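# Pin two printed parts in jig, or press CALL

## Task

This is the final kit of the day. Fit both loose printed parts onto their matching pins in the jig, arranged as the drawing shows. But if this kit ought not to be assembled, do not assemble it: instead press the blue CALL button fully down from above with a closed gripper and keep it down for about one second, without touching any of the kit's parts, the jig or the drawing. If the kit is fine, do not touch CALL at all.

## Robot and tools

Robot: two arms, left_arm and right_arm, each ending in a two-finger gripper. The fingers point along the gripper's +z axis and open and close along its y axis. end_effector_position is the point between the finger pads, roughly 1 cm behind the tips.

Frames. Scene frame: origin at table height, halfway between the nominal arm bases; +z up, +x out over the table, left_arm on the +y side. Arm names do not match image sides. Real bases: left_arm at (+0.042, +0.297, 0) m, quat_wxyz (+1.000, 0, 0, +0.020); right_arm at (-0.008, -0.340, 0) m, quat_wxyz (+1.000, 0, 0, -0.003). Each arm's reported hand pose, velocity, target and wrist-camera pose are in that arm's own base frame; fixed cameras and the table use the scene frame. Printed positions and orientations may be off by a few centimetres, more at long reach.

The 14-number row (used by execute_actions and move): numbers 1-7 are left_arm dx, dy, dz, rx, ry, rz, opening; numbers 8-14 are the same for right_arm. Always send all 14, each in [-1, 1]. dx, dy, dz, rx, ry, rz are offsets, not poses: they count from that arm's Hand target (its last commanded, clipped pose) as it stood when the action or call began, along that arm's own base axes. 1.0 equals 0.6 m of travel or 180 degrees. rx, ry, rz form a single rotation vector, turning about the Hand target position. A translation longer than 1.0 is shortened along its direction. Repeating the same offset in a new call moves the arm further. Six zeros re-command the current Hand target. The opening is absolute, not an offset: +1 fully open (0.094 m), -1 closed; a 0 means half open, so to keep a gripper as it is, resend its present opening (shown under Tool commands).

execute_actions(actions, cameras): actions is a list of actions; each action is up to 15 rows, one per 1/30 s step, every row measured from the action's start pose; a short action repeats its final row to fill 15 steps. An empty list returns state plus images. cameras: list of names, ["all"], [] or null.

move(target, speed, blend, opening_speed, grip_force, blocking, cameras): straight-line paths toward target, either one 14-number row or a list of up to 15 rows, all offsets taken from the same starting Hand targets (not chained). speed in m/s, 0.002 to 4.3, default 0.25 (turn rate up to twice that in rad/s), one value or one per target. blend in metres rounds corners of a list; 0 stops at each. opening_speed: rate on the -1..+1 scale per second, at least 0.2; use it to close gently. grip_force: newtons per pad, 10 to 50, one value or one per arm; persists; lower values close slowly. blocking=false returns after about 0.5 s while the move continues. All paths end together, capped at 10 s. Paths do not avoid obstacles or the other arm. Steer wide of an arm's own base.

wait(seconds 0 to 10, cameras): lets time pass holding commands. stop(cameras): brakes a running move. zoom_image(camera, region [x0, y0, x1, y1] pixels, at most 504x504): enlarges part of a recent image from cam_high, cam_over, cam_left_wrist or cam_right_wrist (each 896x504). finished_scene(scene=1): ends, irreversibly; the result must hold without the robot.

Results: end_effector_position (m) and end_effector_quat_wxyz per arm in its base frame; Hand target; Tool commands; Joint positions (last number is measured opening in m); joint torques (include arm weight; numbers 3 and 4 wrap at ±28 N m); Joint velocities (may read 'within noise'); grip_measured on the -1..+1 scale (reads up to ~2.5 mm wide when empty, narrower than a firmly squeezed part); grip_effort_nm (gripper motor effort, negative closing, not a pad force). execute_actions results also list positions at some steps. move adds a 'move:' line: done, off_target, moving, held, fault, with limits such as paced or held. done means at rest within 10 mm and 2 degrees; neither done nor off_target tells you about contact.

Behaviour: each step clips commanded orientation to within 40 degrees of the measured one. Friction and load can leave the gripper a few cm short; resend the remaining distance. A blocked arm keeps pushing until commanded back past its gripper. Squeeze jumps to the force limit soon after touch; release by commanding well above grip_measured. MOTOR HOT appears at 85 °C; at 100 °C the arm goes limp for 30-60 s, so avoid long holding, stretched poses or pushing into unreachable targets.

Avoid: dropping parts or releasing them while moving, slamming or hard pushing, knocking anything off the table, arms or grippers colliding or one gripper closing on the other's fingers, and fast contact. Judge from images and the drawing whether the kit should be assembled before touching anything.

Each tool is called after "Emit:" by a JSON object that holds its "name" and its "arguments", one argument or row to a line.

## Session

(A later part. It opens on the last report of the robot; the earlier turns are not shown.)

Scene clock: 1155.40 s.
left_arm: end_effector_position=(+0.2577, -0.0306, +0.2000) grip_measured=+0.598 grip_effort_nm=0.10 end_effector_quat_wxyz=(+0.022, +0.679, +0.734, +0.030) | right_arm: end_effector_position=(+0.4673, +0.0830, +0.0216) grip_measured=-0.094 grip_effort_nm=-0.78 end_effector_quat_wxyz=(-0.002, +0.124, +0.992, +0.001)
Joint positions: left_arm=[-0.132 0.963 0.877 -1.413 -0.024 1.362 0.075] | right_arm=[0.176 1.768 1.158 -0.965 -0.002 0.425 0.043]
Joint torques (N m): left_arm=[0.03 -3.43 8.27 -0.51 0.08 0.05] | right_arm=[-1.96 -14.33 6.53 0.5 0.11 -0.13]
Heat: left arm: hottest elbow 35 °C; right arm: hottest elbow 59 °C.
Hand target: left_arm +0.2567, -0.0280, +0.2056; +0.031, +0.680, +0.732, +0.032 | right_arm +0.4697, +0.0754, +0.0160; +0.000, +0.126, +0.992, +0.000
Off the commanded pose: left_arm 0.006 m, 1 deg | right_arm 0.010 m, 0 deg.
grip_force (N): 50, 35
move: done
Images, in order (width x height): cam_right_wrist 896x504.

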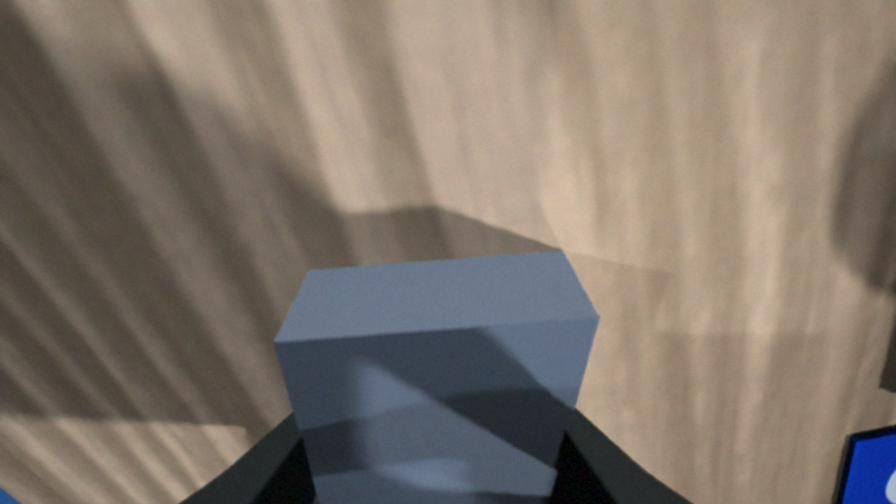

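Emit:
{"name": "move", "arguments": {
  "target": [
    [0,0,0,0,0,0,0.6,0,0,0.19,0,0,0,-0.4],
    [0,0,0,0,0,0,0.6,-0.042,0.36,0.198,0,0,0.0906,-0.4]
  ],
  "cameras": ["cam_right_wrist","cam_left_wrist","cam_over"],
  "speed": 0.2
}}

Emit:
{"name": "zoom_image", "arguments": {
  "camera": "cam_over",
  "region": [370, 220, 600, 430]
}}

Scene clock: 1173.33 s.
left_arm: end_effector_position=(+0.2577, -0.0306, +0.2000) grip_measured=+0.598 grip_effort_nm=0.10 end_effector_quat_wxyz=(+0.022, +0.679, +0.734, +0.030) | right_arm: end_effector_position=(+0.4239, +0.2788, +0.1164) grip_measured=-0.094 grip_effort_nm=-0.78 end_effector_quat_wxyz=(-0.022, -0.022, +0.999, -0.011)
Joint positions: left_arm=[-0.132 0.963 0.877 -1.413 -0.024 1.362 0.075] | right_arm=[0.581 1.758 1.422 -1.284 -0.005 0.537 0.043]
Joint torques (N m): left_arm=[1.2 -3.55 8.32 -0.27 0.13 0.03] | right_arm=[-1.32 -15.27 14.38 -0.46 0.2 0.01]
Heat: left arm: hottest elbow 35 °C; right arm: hottest elbow 57 °C.
Hand target: left_arm +0.2567, -0.0280, +0.2056; +0.031, +0.680, +0.732, +0.032 | right_arm +0.4445, +0.2914, +0.1348; +0.000, -0.016, +1.000, +0.000
Off the commanded pose: left_arm 0.006 m, 1 deg | right_arm 0.030 m, 3 deg.
grip_force (N): 50, 35
move: off_target (right_arm)
Images, in order (width x height): cam_over 896x504, cam_left_wrist 896x504, cam_right_wrist 896x504.

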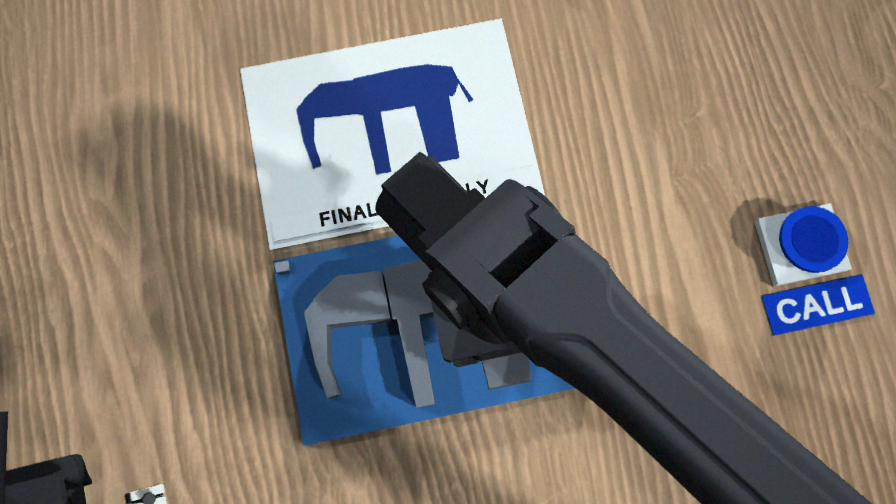

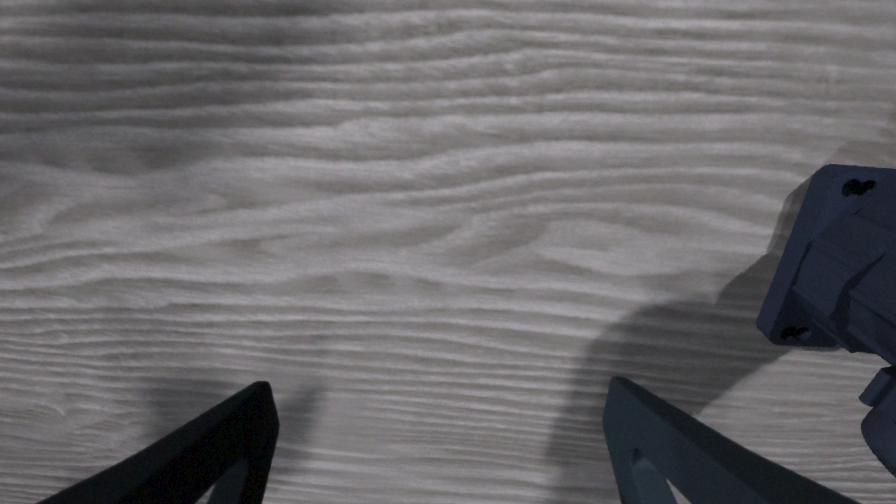

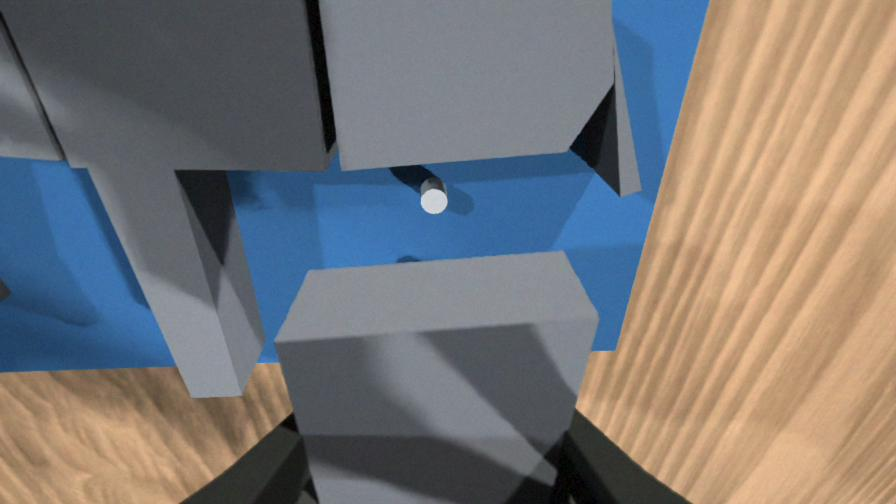

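Scaled by 2.191 from the camera's 896x504 image, which has a finer 1280x720 frame.

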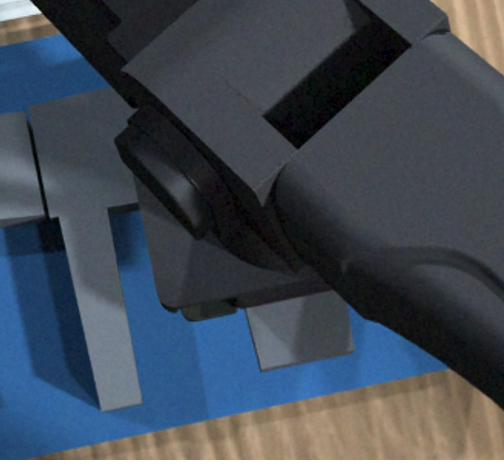

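Emit:
{"name": "move", "arguments": {
  "target": [0,0,0,0,0,0,0.6,-0.012,-0.002,-0.1,0.01,0,-0.004,-0.4],
  "cameras": ["cam_right_wrist"],
  "speed": 0.1
}}

Emit:
{"name": "zoom_image", "arguments": {
  "camera": "cam_right_wrist",
  "region": [200, 100, 650, 400]
}}

Scene clock: 1197.60 s.
left_arm: end_effector_position=(+0.2577, -0.0306, +0.2000) grip_measured=+0.598 grip_effort_nm=0.10 end_effector_quat_wxyz=(+0.022, +0.679, +0.734, +0.030) | right_arm: end_effector_position=(+0.4323, +0.2869, +0.0759) grip_measured=-0.094 grip_effort_nm=-0.78 end_effector_quat_wxyz=(-0.005, -0.017, +1.000, +0.007)
Joint positions: left_arm=[-0.132 0.963 0.877 -1.413 -0.024 1.362 0.075] | right_arm=[0.581 1.796 1.362 -1.138 -0.018 0.548 0.043]
Joint torques (N m): left_arm=[0.44 -3.49 8.4 -0.35 0.08 0.06] | right_arm=[-1.61 -16.26 8.24 0.51 -0.01 0.01]
Heat: left arm: hottest elbow 35 °C; right arm: hottest elbow 64 °C.
Hand target: left_arm +0.2567, -0.0280, +0.2056; +0.031, +0.680, +0.732, +0.032 | right_arm +0.4373, +0.2902, +0.0748; +0.000, -0.009, +1.000, +0.015
Off the commanded pose: left_arm 0.006 m, 1 deg | right_arm 0.006 m, 1 deg.
grip_force (N): 50, 35
move: done
Images, in order (width x height): cam_right_wrist 896x504.

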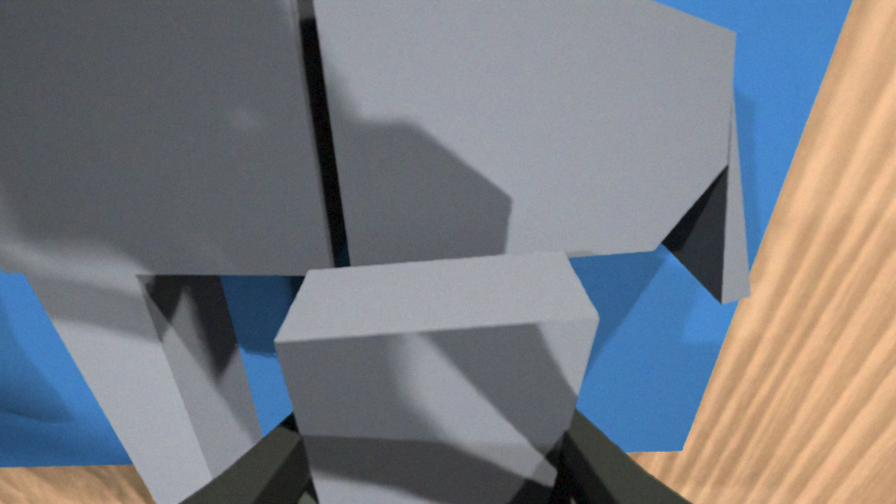

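Scaled by 1.120 from the camera's 896x504 image, which has a finer 1280x720 frame.

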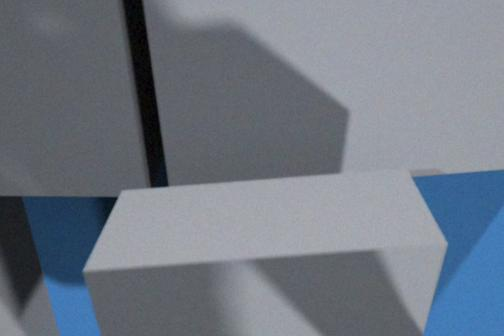

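Emit:
{"name": "move", "arguments": {
  "target": [0,0,0,0,0,0,0.6,-0.012,-0.018,0.01,0,0,-0.008,-0.4],
  "cameras": ["cam_right_wrist"],
  "speed": 0.1
}}

Scene clock: 1212.10 s.
left_arm: end_effector_position=(+0.2577, -0.0306, +0.2000) grip_measured=+0.598 grip_effort_nm=0.09 end_effector_quat_wxyz=(+0.022, +0.679, +0.734, +0.030) | right_arm: end_effector_position=(+0.4225, +0.2805, +0.0660) grip_measured=-0.094 grip_effort_nm=-0.78 end_effector_quat_wxyz=(-0.017, -0.009, +1.000, +0.000)
Joint positions: left_arm=[-0.132 0.963 0.877 -1.413 -0.024 1.362 0.075] | right_arm=[0.581 1.796 1.333 -1.137 -0.018 0.563 0.043]
Joint torques (N m): left_arm=[1.03 -4.07 8.13 -0.39 0.1 0.09] | right_arm=[-1.96 -19.08 7.76 0.36 0.01 0.01]
Heat: left arm: hottest elbow 35 °C; right arm: hottest elbow 59 °C.
Hand target: left_arm +0.2567, -0.0280, +0.2056; +0.031, +0.680, +0.732, +0.032 | right_arm +0.4301, +0.2794, +0.0808; +0.001, +0.003, +1.000, +0.015
Off the commanded pose: left_arm 0.006 m, 1 deg | right_arm 0.017 m, 3 deg.
grip_force (N): 50, 35
move: off_target (right_arm)
Images, in order (width x height): cam_right_wrist 896x504.

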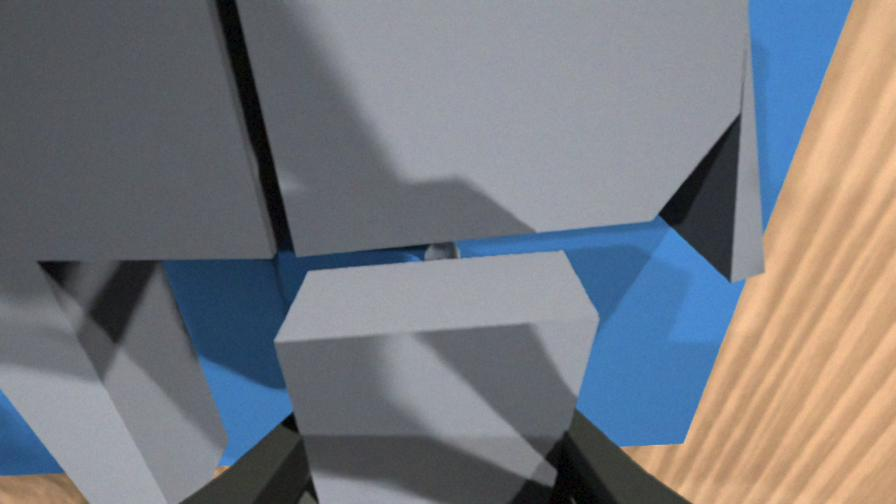

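Emit:
{"name": "move", "arguments": {
  "target": [0,0,0,0,0,0,0.6,0.007,0,-0.03,0,0,0.008,-0.4],
  "cameras": ["cam_right_wrist"],
  "speed": 0.06
}}

Scene clock: 1220.50 s.
left_arm: end_effector_position=(+0.2577, -0.0306, +0.2000) grip_measured=+0.598 grip_effort_nm=0.10 end_effector_quat_wxyz=(+0.022, +0.679, +0.734, +0.030) | right_arm: end_effector_position=(+0.4263, +0.2823, +0.0622) grip_measured=-0.094 grip_effort_nm=-0.78 end_effector_quat_wxyz=(-0.007, -0.010, +1.000, +0.007)
Joint positions: left_arm=[-0.132 0.963 0.877 -1.413 -0.024 1.362 0.075] | right_arm=[0.579 1.796 1.322 -1.101 -0.019 0.559 0.043]
Joint torques (N m): left_arm=[1.67 -3.19 8.31 -0.34 0.1 0.06] | right_arm=[-2.02 -16.5 7.76 0.53 0 -0.14]
Heat: left arm: hottest elbow 35 °C; right arm: hottest elbow 58 °C.
Hand target: left_arm +0.2567, -0.0280, +0.2056; +0.031, +0.680, +0.732, +0.032 | right_arm +0.4343, +0.2794, +0.0628; +0.000, -0.009, +1.000, +0.015
Off the commanded pose: left_arm 0.006 m, 1 deg | right_arm 0.008 m, 1 deg.
grip_force (N): 50, 35
move: done
Images, in order (width x height): cam_right_wrist 896x504.

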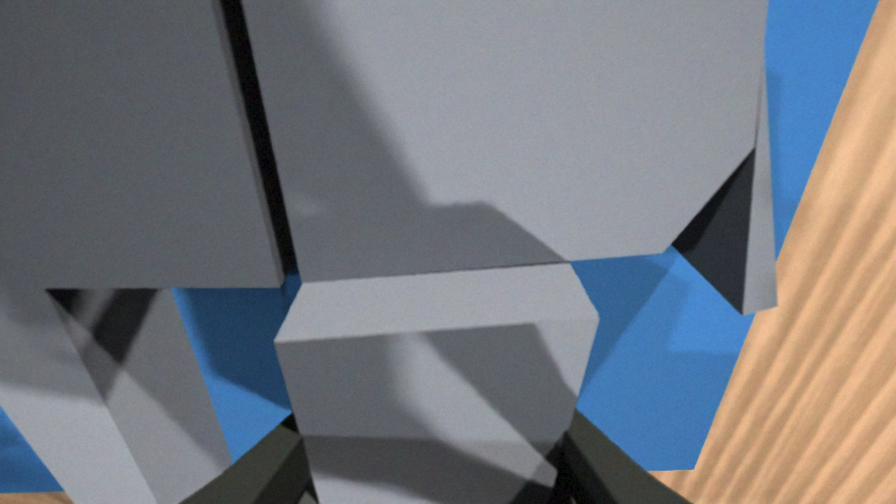

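Emit:
{"name": "move", "arguments": {
  "target": [0,0,0,0,0,0,0.6,0.001,-0.008,-0.012,0,0,0,-0.4],
  "cameras": ["cam_right_wrist","cam_over"],
  "speed": 0.05
}}

Scene clock: 1231.70 s.
left_arm: end_effector_position=(+0.2577, -0.0306, +0.2000) grip_measured=+0.598 grip_effort_nm=0.10 end_effector_quat_wxyz=(+0.022, +0.679, +0.734, +0.030) | right_arm: end_effector_position=(+0.4283, +0.2758, +0.0570) grip_measured=-0.094 grip_effort_nm=-0.78 end_effector_quat_wxyz=(-0.006, -0.008, +1.000, +0.009)
Joint positions: left_arm=[-0.132 0.963 0.877 -1.413 -0.024 1.362 0.075] | right_arm=[0.565 1.796 1.307 -1.083 -0.022 0.549 0.043]
Joint torques (N m): left_arm=[0.5 -3.66 8.32 -0.51 0.1 0.09] | right_arm=[-1.96 -16.09 7.68 0.53 0 -0.15]
Heat: left arm: hottest elbow 36 °C; right arm: hottest elbow 56 °C.
Hand target: left_arm +0.2567, -0.0280, +0.2056; +0.031, +0.680, +0.732, +0.032 | right_arm +0.4349, +0.2746, +0.0556; +0.000, -0.009, +1.000, +0.015
Off the commanded pose: left_arm 0.006 m, 1 deg | right_arm 0.007 m, 1 deg.
grip_force (N): 50, 35
move: done
Images, in order (width x height): cam_over 896x504, cam_right_wrist 896x504.

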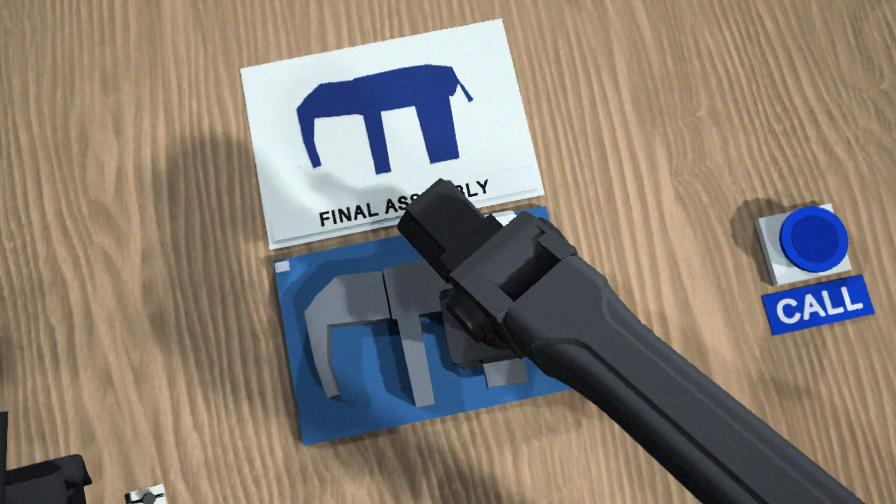

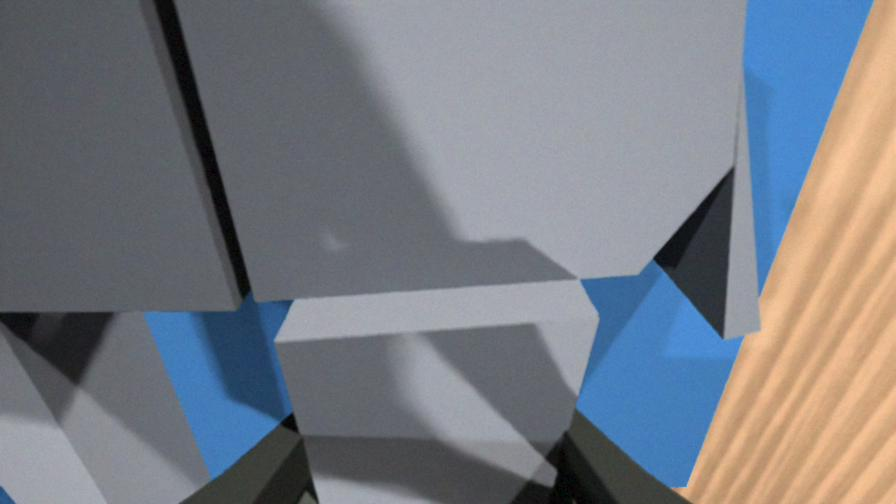

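Emit:
{"name": "move", "arguments": {
  "target": [0,0,0,0,0,0,0.6,0.001,0.015,0.006,0,0,0,-0.4],
  "cameras": ["cam_right_wrist"],
  "speed": 0.05
}}

Scene clock: 1237.97 s.
left_arm: end_effector_position=(+0.2577, -0.0306, +0.2000) grip_measured=+0.598 grip_effort_nm=0.10 end_effector_quat_wxyz=(+0.022, +0.679, +0.734, +0.030) | right_arm: end_effector_position=(+0.4283, +0.2758, +0.0570) grip_measured=-0.094 grip_effort_nm=-0.78 end_effector_quat_wxyz=(-0.006, -0.008, +1.000, +0.009)
Joint positions: left_arm=[-0.132 0.963 0.877 -1.413 -0.024 1.362 0.075] | right_arm=[0.565 1.796 1.307 -1.083 -0.022 0.549 0.043]
Joint torques (N m): left_arm=[0.5 -3.31 8.27 -0.51 0.07 0.11] | right_arm=[-0.97 -15.38 9.68 0.08 0 -0.01]
Heat: left arm: hottest elbow 36 °C; right arm: hottest elbow 55 °C.
Hand target: left_arm +0.2567, -0.0280, +0.2056; +0.031, +0.680, +0.732, +0.032 | right_arm +0.4355, +0.2836, +0.0592; +0.000, -0.009, +1.000, +0.015
Off the commanded pose: left_arm 0.006 m, 1 deg | right_arm 0.011 m, 1 deg.
grip_force (N): 50, 35
move: off_target (right_arm)
Images, in order (width x height): cam_right_wrist 896x504.

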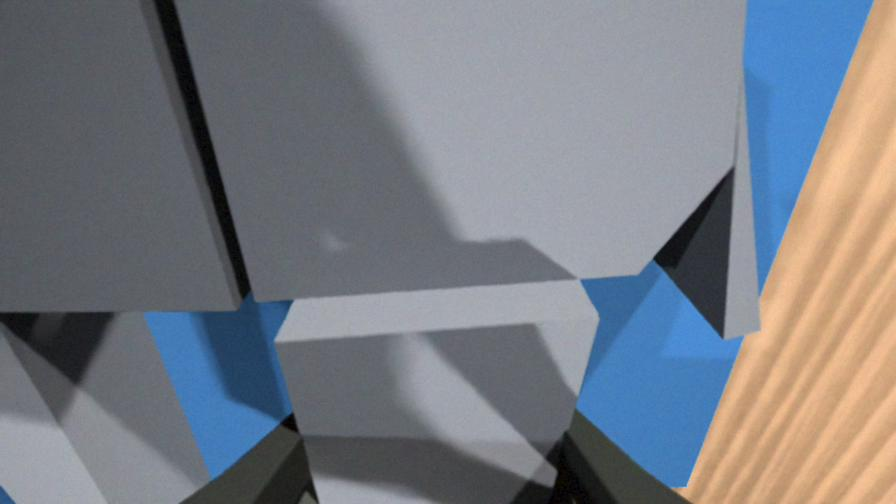

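Stuck; increase.

Emit:
{"name": "move", "arguments": {
  "target": [0,0,0,0,0,0,0.6,0.002,0.009,0.006,0,0,0,-0.4],
  "cameras": ["cam_right_wrist"],
  "speed": 0.05
}}

Scene clock: 1241.87 s.
left_arm: end_effector_position=(+0.2577, -0.0306, +0.2000) grip_measured=+0.598 grip_effort_nm=0.09 end_effector_quat_wxyz=(+0.022, +0.679, +0.734, +0.030) | right_arm: end_effector_position=(+0.4284, +0.2759, +0.0555) grip_measured=-0.094 grip_effort_nm=-0.78 end_effector_quat_wxyz=(-0.007, -0.008, +1.000, +0.009)
Joint positions: left_arm=[-0.132 0.963 0.877 -1.413 -0.024 1.362 0.075] | right_arm=[0.565 1.799 1.307 -1.081 -0.022 0.549 0.043]
Joint torques (N m): left_arm=[0.44 -3.31 8.2 -0.29 0.06 0.06] | right_arm=[-0.5 -15.38 11.22 -0.35 0.01 -0.01]
Heat: left arm: hottest elbow 36 °C; right arm: hottest elbow 55 °C.
Hand target: left_arm +0.2567, -0.0280, +0.2056; +0.031, +0.680, +0.732, +0.032 | right_arm +0.4367, +0.2890, +0.0628; +0.000, -0.009, +1.000, +0.015
Off the commanded pose: left_arm 0.006 m, 1 deg | right_arm 0.017 m, 1 deg.
grip_force (N): 50, 35
move: off_target (right_arm)
Images, in order (width x height): cam_right_wrist 896x504.

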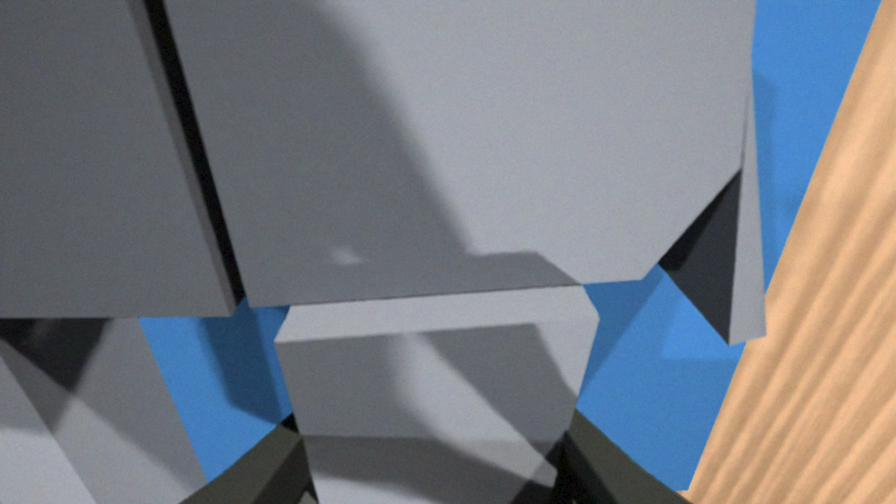

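Emit:
{"name": "move", "arguments": {
  "target": [0,0,0,0,0,0,0.6,0,-0.002,-0.022,0,0,0,-0.4],
  "cameras": ["cam_right_wrist"],
  "speed": 0.05
}}

Scene clock: 1248.23 s.
left_arm: end_effector_position=(+0.2577, -0.0306, +0.2000) grip_measured=+0.598 grip_effort_nm=0.10 end_effector_quat_wxyz=(+0.022, +0.679, +0.734, +0.030) | right_arm: end_effector_position=(+0.4285, +0.2760, +0.0473) grip_measured=-0.094 grip_effort_nm=-0.78 end_effector_quat_wxyz=(-0.012, -0.008, +1.000, +0.006)
Joint positions: left_arm=[-0.132 0.963 0.877 -1.413 -0.024 1.362 0.075] | right_arm=[0.565 1.816 1.307 -1.075 -0.022 0.549 0.043]
Joint torques (N m): left_arm=[0.85 -3.37 8.16 -0.39 0.1 0.13] | right_arm=[-0.62 -15.62 9.54 0.51 0 -0.03]
Heat: left arm: hottest elbow 36 °C; right arm: hottest elbow 54 °C.
Hand target: left_arm +0.2567, -0.0280, +0.2056; +0.031, +0.680, +0.732, +0.032 | right_arm +0.4367, +0.2878, +0.0496; +0.000, -0.009, +1.000, +0.015
Off the commanded pose: left_arm 0.006 m, 1 deg | right_arm 0.014 m, 2 deg.
grip_force (N): 50, 35
move: off_target (right_arm)
Images, in order (width x height): cam_right_wrist 896x504.

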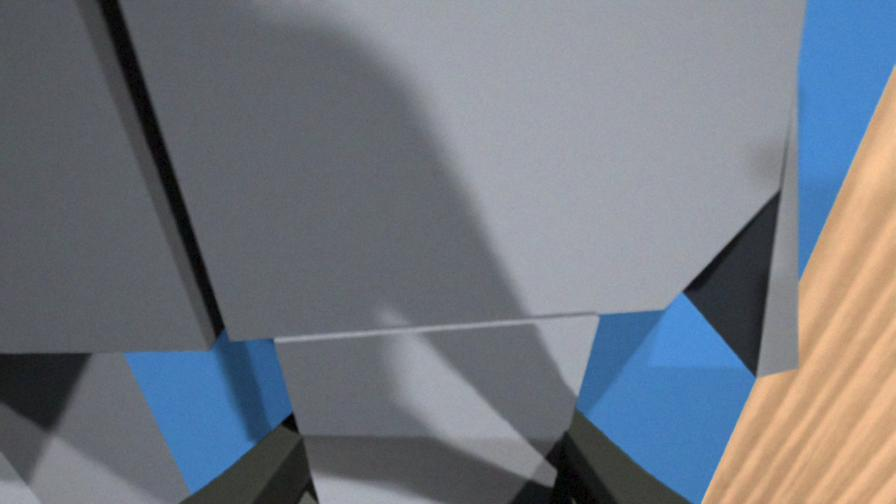

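Emit:
{"name": "move", "arguments": {
  "target": [0,0,0,0,0,0,0.6,-0.003,-0.015,-0.02,0,0,0,-0.4],
  "cameras": ["cam_right_wrist"],
  "speed": 0.05
}}

Scene clock: 1251.87 s.
left_arm: end_effector_position=(+0.2577, -0.0306, +0.2000) grip_measured=+0.598 grip_effort_nm=0.10 end_effector_quat_wxyz=(+0.022, +0.679, +0.734, +0.030) | right_arm: end_effector_position=(+0.4283, +0.2802, +0.0460) grip_measured=-0.094 grip_effort_nm=-0.78 end_effector_quat_wxyz=(-0.007, -0.011, +1.000, +0.011)
Joint positions: left_arm=[-0.132 0.963 0.877 -1.413 -0.024 1.362 0.075] | right_arm=[0.572 1.814 1.301 -1.057 -0.025 0.549 0.043]
Joint torques (N m): left_arm=[0.62 -3.02 8.35 -0.55 0.05 0.04] | right_arm=[-1.55 -15.56 6.9 1.07 0.03 -0.12]
Heat: left arm: hottest elbow 36 °C; right arm: hottest elbow 54 °C.
Hand target: left_arm +0.2567, -0.0280, +0.2056; +0.031, +0.680, +0.732, +0.032 | right_arm +0.4349, +0.2788, +0.0376; +0.000, -0.009, +1.000, +0.015
Off the commanded pose: left_arm 0.006 m, 1 deg | right_arm 0.011 m, 1 deg.
grip_force (N): 50, 35
move: off_target (right_arm)
Images, in order (width x height): cam_right_wrist 896x504.

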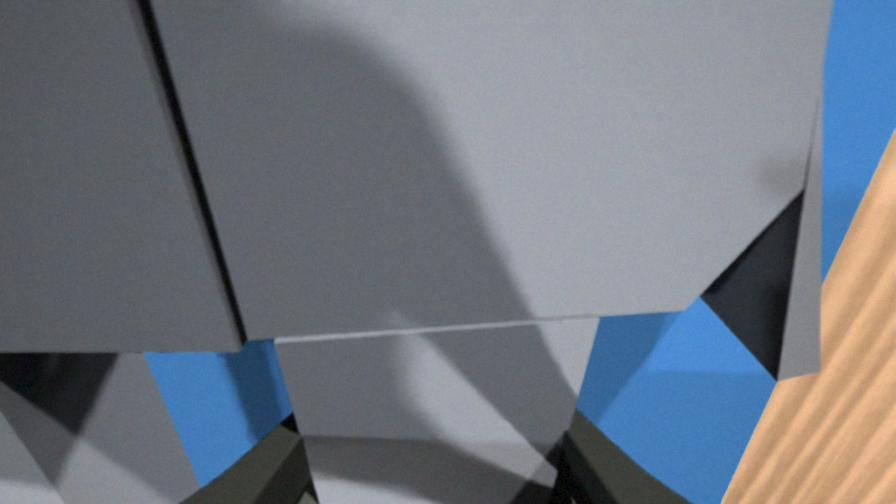

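Emit:
{"name": "move", "arguments": {
  "target": [0,0,0,0,0,0,0.6,-0.002,0,-0.022,0,0,0,-0.4],
  "cameras": ["cam_right_wrist"],
  "speed": 0.05
}}

Emit:
{"name": "zoom_image", "arguments": {
  "camera": "cam_right_wrist",
  "region": [200, 250, 700, 504]
}}

Scene clock: 1261.03 s.
left_arm: end_effector_position=(+0.2577, -0.0306, +0.2000) grip_measured=+0.598 grip_effort_nm=0.09 end_effector_quat_wxyz=(+0.022, +0.679, +0.734, +0.030) | right_arm: end_effector_position=(+0.4280, +0.2800, +0.0444) grip_measured=-0.094 grip_effort_nm=-0.78 end_effector_quat_wxyz=(-0.003, -0.011, +1.000, +0.013)
Joint positions: left_arm=[-0.132 0.963 0.877 -1.413 -0.024 1.362 0.075] | right_arm=[0.572 1.811 1.291 -1.043 -0.025 0.549 0.043]
Joint torques (N m): left_arm=[0.38 -3.25 8.14 -0.39 0.07 0.11] | right_arm=[-1.49 -14.04 6.05 1.7 0.03 -0.11]
Heat: left arm: hottest elbow 36 °C; right arm: hottest elbow 53 °C.
Hand target: left_arm +0.2567, -0.0280, +0.2056; +0.031, +0.680, +0.732, +0.032 | right_arm +0.4337, +0.2788, +0.0244; +0.000, -0.009, +1.000, +0.015
Off the commanded pose: left_arm 0.006 m, 1 deg | right_arm 0.021 m, 1 deg.
grip_force (N): 50, 35
move: off_target (right_arm)
Images, in order (width x height): cam_right_wrist 896x504.

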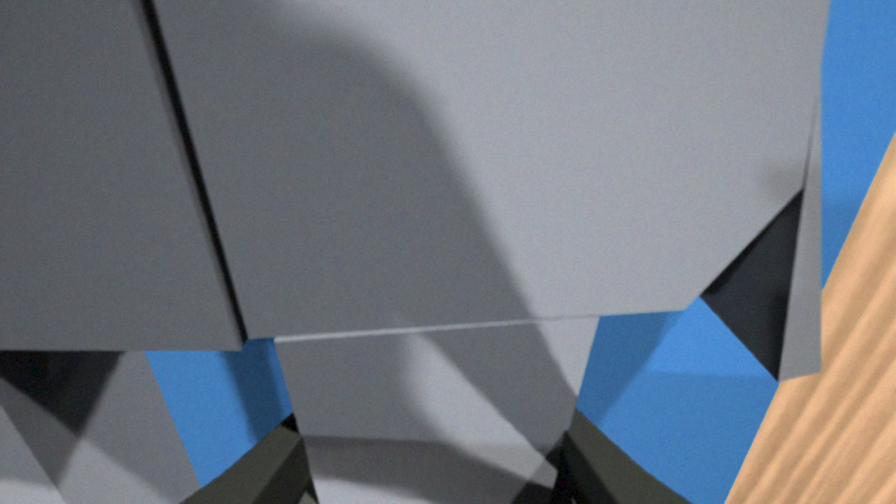

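Scaled by 1.008 from the camera's 896x504 image, which has a finer 1280x720 frame.

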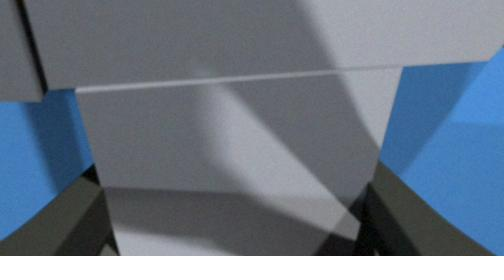

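Emit:
{"name": "move", "arguments": {
  "target": [
    [0,0,0,0,0,0,0.6,-0.002,0,0.02,0,0,0,-0.4],
    [0,0,0,0,0,0,0.6,-0.002,0,0.02,0,0,0,0.15],
    [0,0,0,0,0,0,0.6,-0.002,0,0.06,0,0,0,0.2],
    [0,0,0,0,0,0,0.6,-0.01,0,0.2,0,0,0,0.2],
    [0,0,0,0,0,0,0.6,-0.3,-0.15,0.35,0,0,0,0.4]
  ],
  "cameras": ["all"],
  "speed": [0.05,0.05,0.03,0.06,0.25]
}}

Emit:
{"name": "zoom_image", "arguments": {
  "camera": "cam_over",
  "region": [370, 220, 600, 430]
}}

Emit:
{"name": "zoom_image", "arguments": {
  "camera": "cam_high",
  "region": [390, 220, 540, 390]
}}

Scene clock: 1277.03 s.
left_arm: end_effector_position=(+0.2577, -0.0306, +0.2000) grip_measured=+0.598 grip_effort_nm=0.10 end_effector_quat_wxyz=(+0.022, +0.679, +0.734, +0.030) | right_arm: end_effector_position=(+0.2571, +0.1900, +0.2313) grip_measured=+0.398 grip_effort_nm=0.07 end_effector_quat_wxyz=(-0.003, -0.013, +1.000, +0.015)
Joint positions: left_arm=[-0.132 0.963 0.877 -1.413 -0.024 1.362 0.075] | right_arm=[0.622 1.167 1.098 -1.489 -0.029 0.597 0.066]
Joint torques (N m): left_arm=[0.03 -2.84 8.24 -0.29 0.07 0.12] | right_arm=[-0.62 -7.88 8.62 -0.34 0.1 0]
Heat: left arm: hottest elbow 36 °C; right arm: hottest elbow 52 °C.
Hand target: left_arm +0.2567, -0.0280, +0.2056; +0.031, +0.680, +0.732, +0.032 | right_arm +0.2537, +0.1888, +0.2344; +0.000, -0.009, +1.000, +0.015
Off the commanded pose: left_arm 0.006 m, 1 deg | right_arm 0.005 m, 1 deg.
grip_force (N): 50, 35
move: done; target 3's new opening was sent with right_arm's hand 0.023 m and 2 deg from that target

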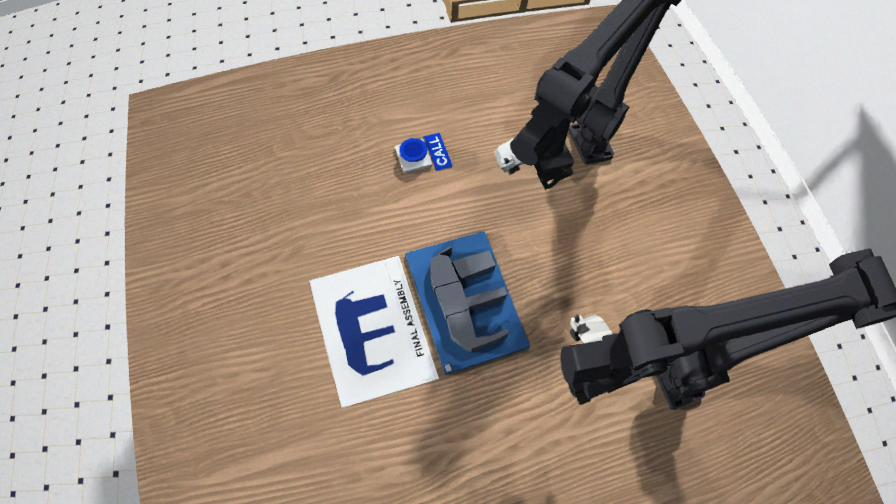

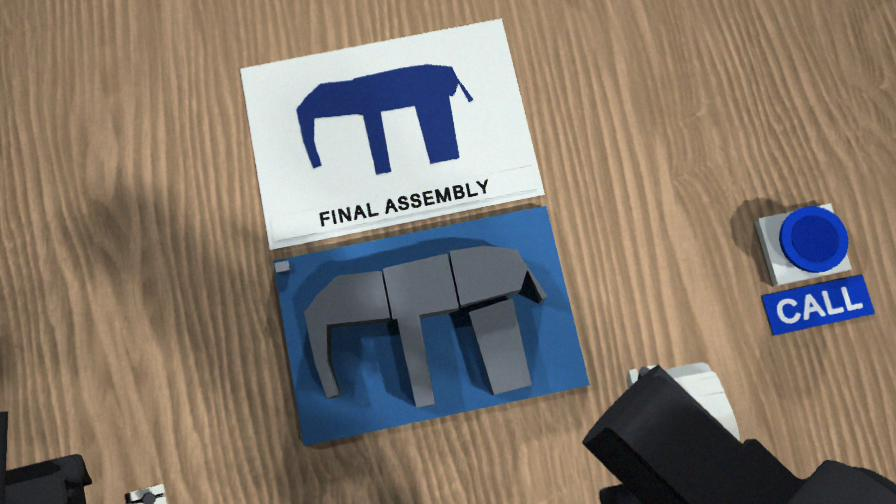

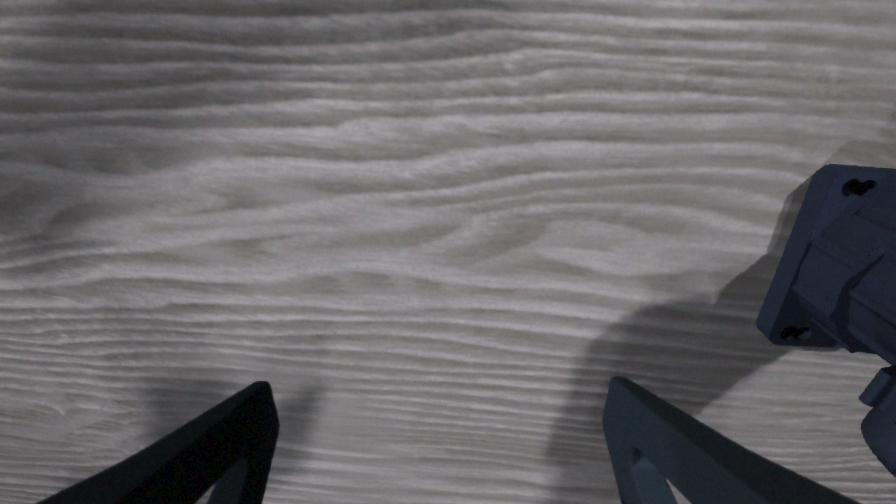

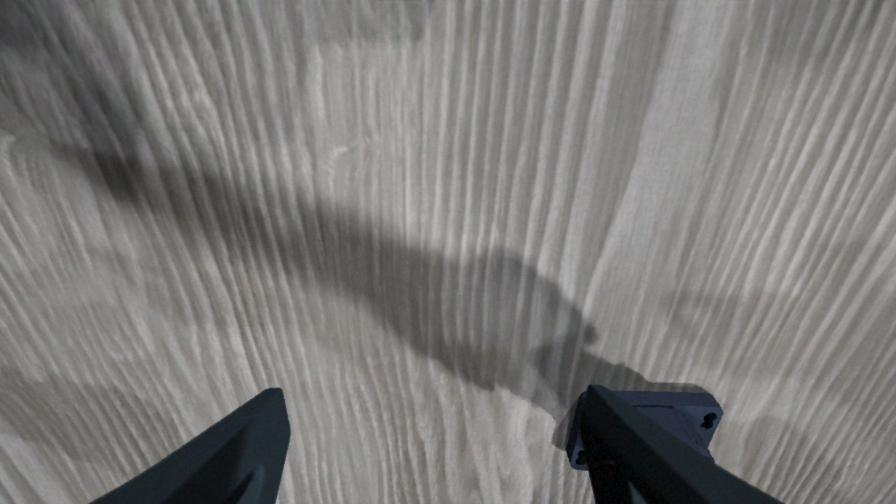

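Scaled by 2.191 from the camera's 896x504 image, which has a finer 1280x720 frame.

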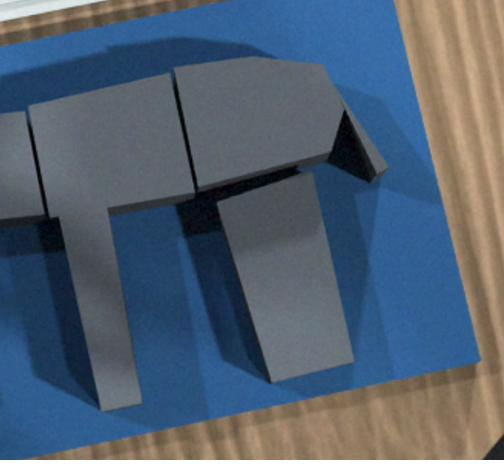

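Scaled by 2.965 from the camera's 896x504 image, which has a finer 1280x720 frame.

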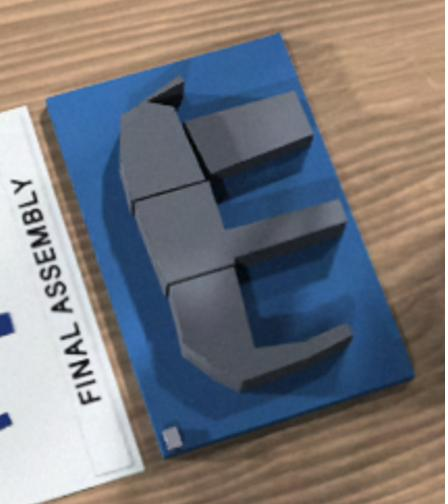

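Emit:
{"name": "move", "arguments": {
  "target": [0,0,0,0,0,0,0.6,0.02,0.06,0,-0.0625,-0.2745,-0.1635,0.4],
  "cameras": ["cam_right_wrist"],
  "speed": 0.3
}}

Emit:
{"name": "zoom_image", "arguments": {
  "camera": "cam_right_wrist",
  "region": [0, 60, 400, 400]
}}

Scene clock: 1290.53 s.
left_arm: end_effector_position=(+0.2577, -0.0306, +0.2000) grip_measured=+0.598 grip_effort_nm=0.09 end_effector_quat_wxyz=(+0.022, +0.679, +0.734, +0.030) | right_arm: end_effector_position=(+0.2642, +0.2223, +0.2331) grip_measured=+0.398 grip_effort_nm=0.07 end_effector_quat_wxyz=(+0.411, +0.229, +0.878, -0.083)
Joint positions: left_arm=[-0.132 0.963 0.877 -1.413 -0.024 1.362 0.075] | right_arm=[1.095 1.184 0.954 -1.314 0.866 1.592 0.066]
Joint torques (N m): left_arm=[1.67 -3.19 8.23 -0.34 0.04 0.04] | right_arm=[-0.67 -5.42 9.44 -0.35 0.98 0.01]
Heat: left arm: hottest elbow 36 °C; right arm: hottest elbow 51 °C.
Hand target: left_arm +0.2567, -0.0280, +0.2056; +0.031, +0.680, +0.732, +0.032 | right_arm +0.2657, +0.2248, +0.2344; +0.416, +0.231, +0.875, -0.084
Off the commanded pose: left_arm 0.006 m, 1 deg | right_arm 0.003 m, 1 deg.
grip_force (N): 50, 35
move: done
Images, in order (width x height): cam_right_wrist 896x504.

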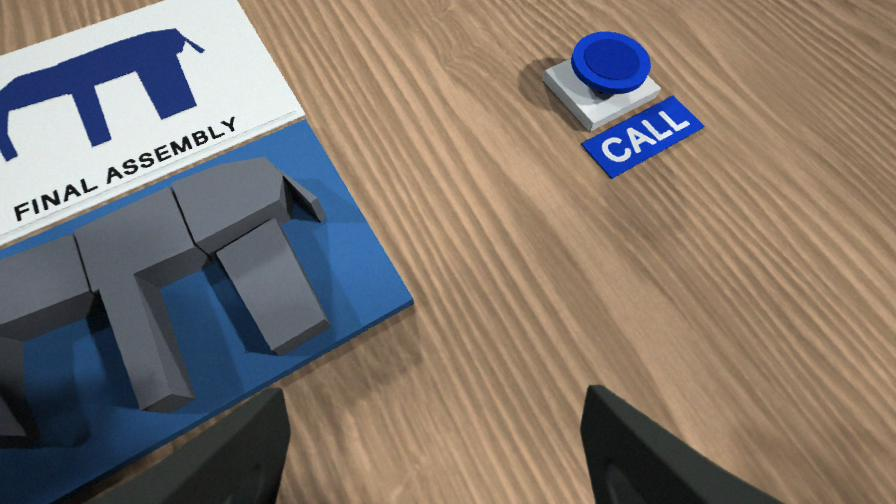

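Scaled by 1.260 from the camera's 896x504 image, which has a finer 1280x720 frame.

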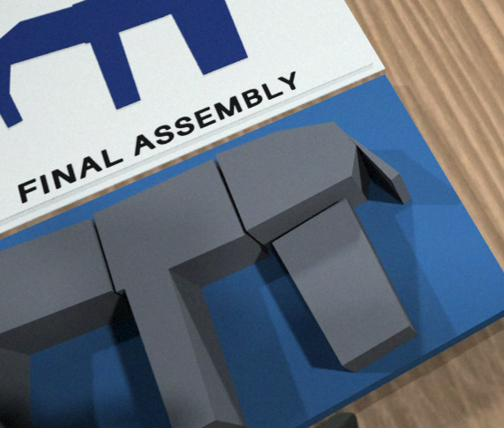

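Emit:
{"name": "zoom_image", "arguments": {
  "camera": "cam_right_wrist",
  "region": [80, 150, 360, 420]
}}

Emit:
{"name": "zoom_image", "arguments": {
  "camera": "cam_right_wrist",
  "region": [180, 190, 340, 370]
}}

Scaled by 1.800 from the camera's 896x504 image, which has a finer 1280x720 frame.

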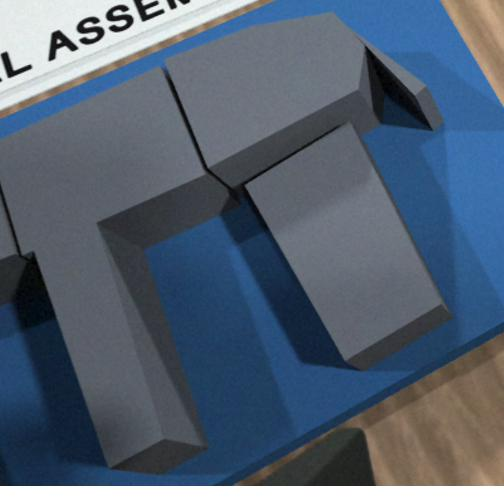

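Scaled by 2.800 from the camera's 896x504 image, which has a finer 1280x720 frame.

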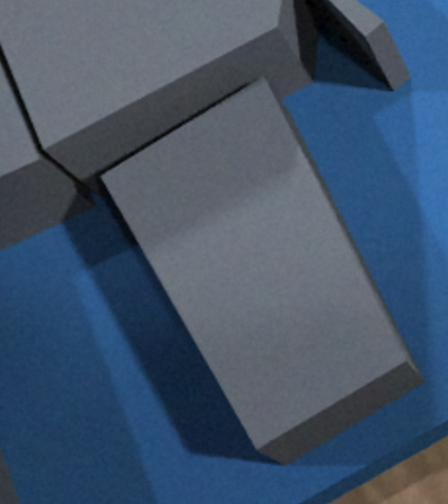

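Emit:
{"name": "move", "arguments": {
  "target": [0,0,0,0,0,0,0.6,0.0,0.17,-0.09,0,0,0,0.4],
  "cameras": ["cam_right_wrist","cam_high"],
  "speed": 0.2
}}

Emit:
{"name": "zoom_image", "arguments": {
  "camera": "cam_right_wrist",
  "region": [250, 130, 600, 420]
}}

Scene clock: 1328.00 s.
left_arm: end_effector_position=(+0.2577, -0.0306, +0.2000) grip_measured=+0.598 grip_effort_nm=0.09 end_effector_quat_wxyz=(+0.022, +0.679, +0.734, +0.030) | right_arm: end_effector_position=(+0.2573, +0.3061, +0.1659) grip_measured=+0.398 grip_effort_nm=0.06 end_effector_quat_wxyz=(+0.411, +0.216, +0.879, -0.109)
Joint positions: left_arm=[-0.132 0.963 0.877 -1.413 -0.024 1.362 0.075] | right_arm=[1.211 1.5 1.058 -1.296 0.867 1.77 0.066]
Joint torques (N m): left_arm=[0.44 -3.78 8.24 -0.42 0.07 0.07] | right_arm=[-0.97 -9.82 13.05 0.08 0.61 0.01]
Heat: left arm: hottest elbow 36 °C; right arm: hottest elbow 51 °C.
Hand target: left_arm +0.2567, -0.0280, +0.2056; +0.031, +0.680, +0.732, +0.032 | right_arm +0.2657, +0.3268, +0.1804; +0.416, +0.231, +0.875, -0.084
Off the commanded pose: left_arm 0.006 m, 1 deg | right_arm 0.027 m, 3 deg.
grip_force (N): 50, 35
move: off_target (right_arm)
Images, in order (width x height): cam_high 896x504, cam_right_wrist 896x504.

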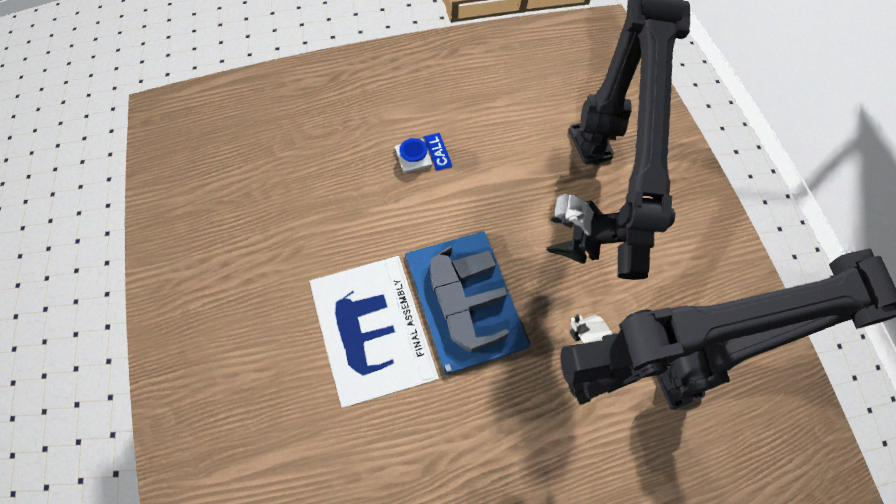

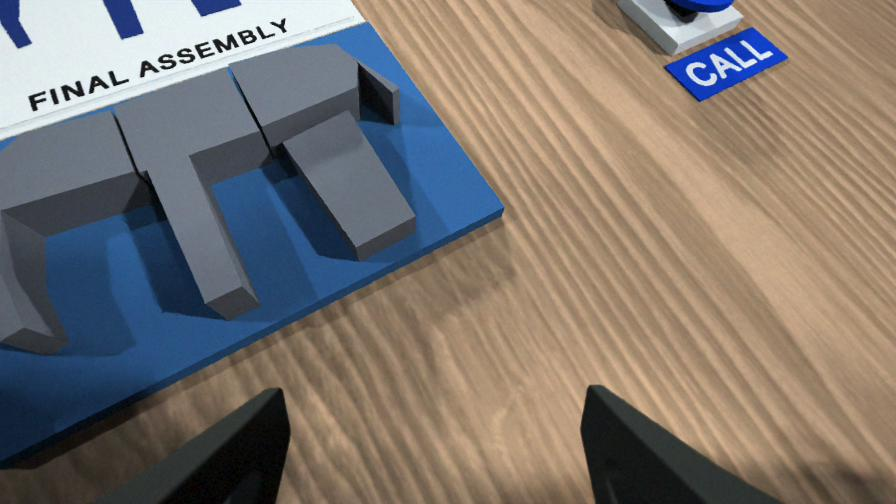

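Scaled by 1.440 from the camera's 896x504 image, which has a finer 1280x720 frame.

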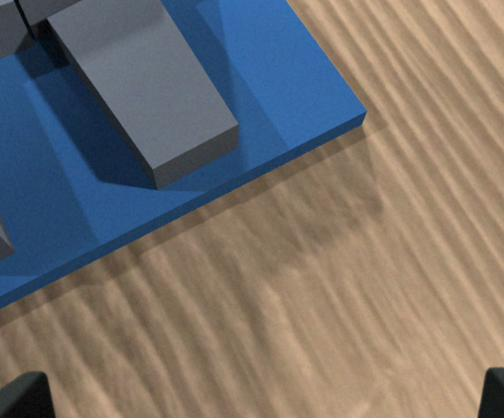

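Emit:
{"name": "zoom_image", "arguments": {
  "camera": "cam_right_wrist",
  "region": [200, 20, 440, 280]
}}

Emit:
{"name": "zoom_image", "arguments": {
  "camera": "cam_right_wrist",
  "region": [260, 90, 430, 270]
}}

Scaled by 1.938 from the camera's 896x504 image, which has a finer 1280x720 frame.

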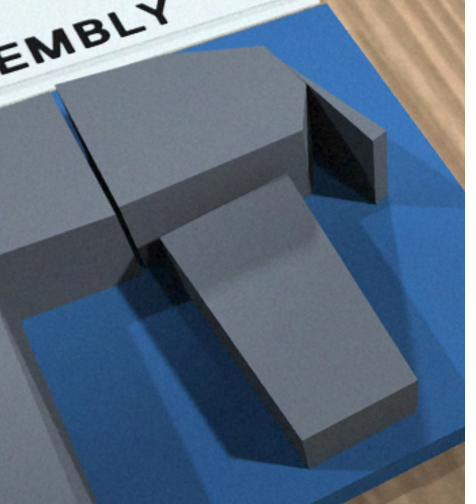

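Scaled by 2.800 from the camera's 896x504 image, which has a finer 1280x720 frame.

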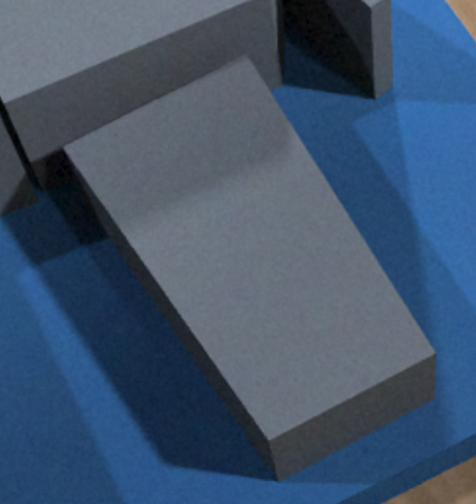

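Emit:
{"name": "finished_scene", "arguments": {

}}

The scene is finished: the task was done.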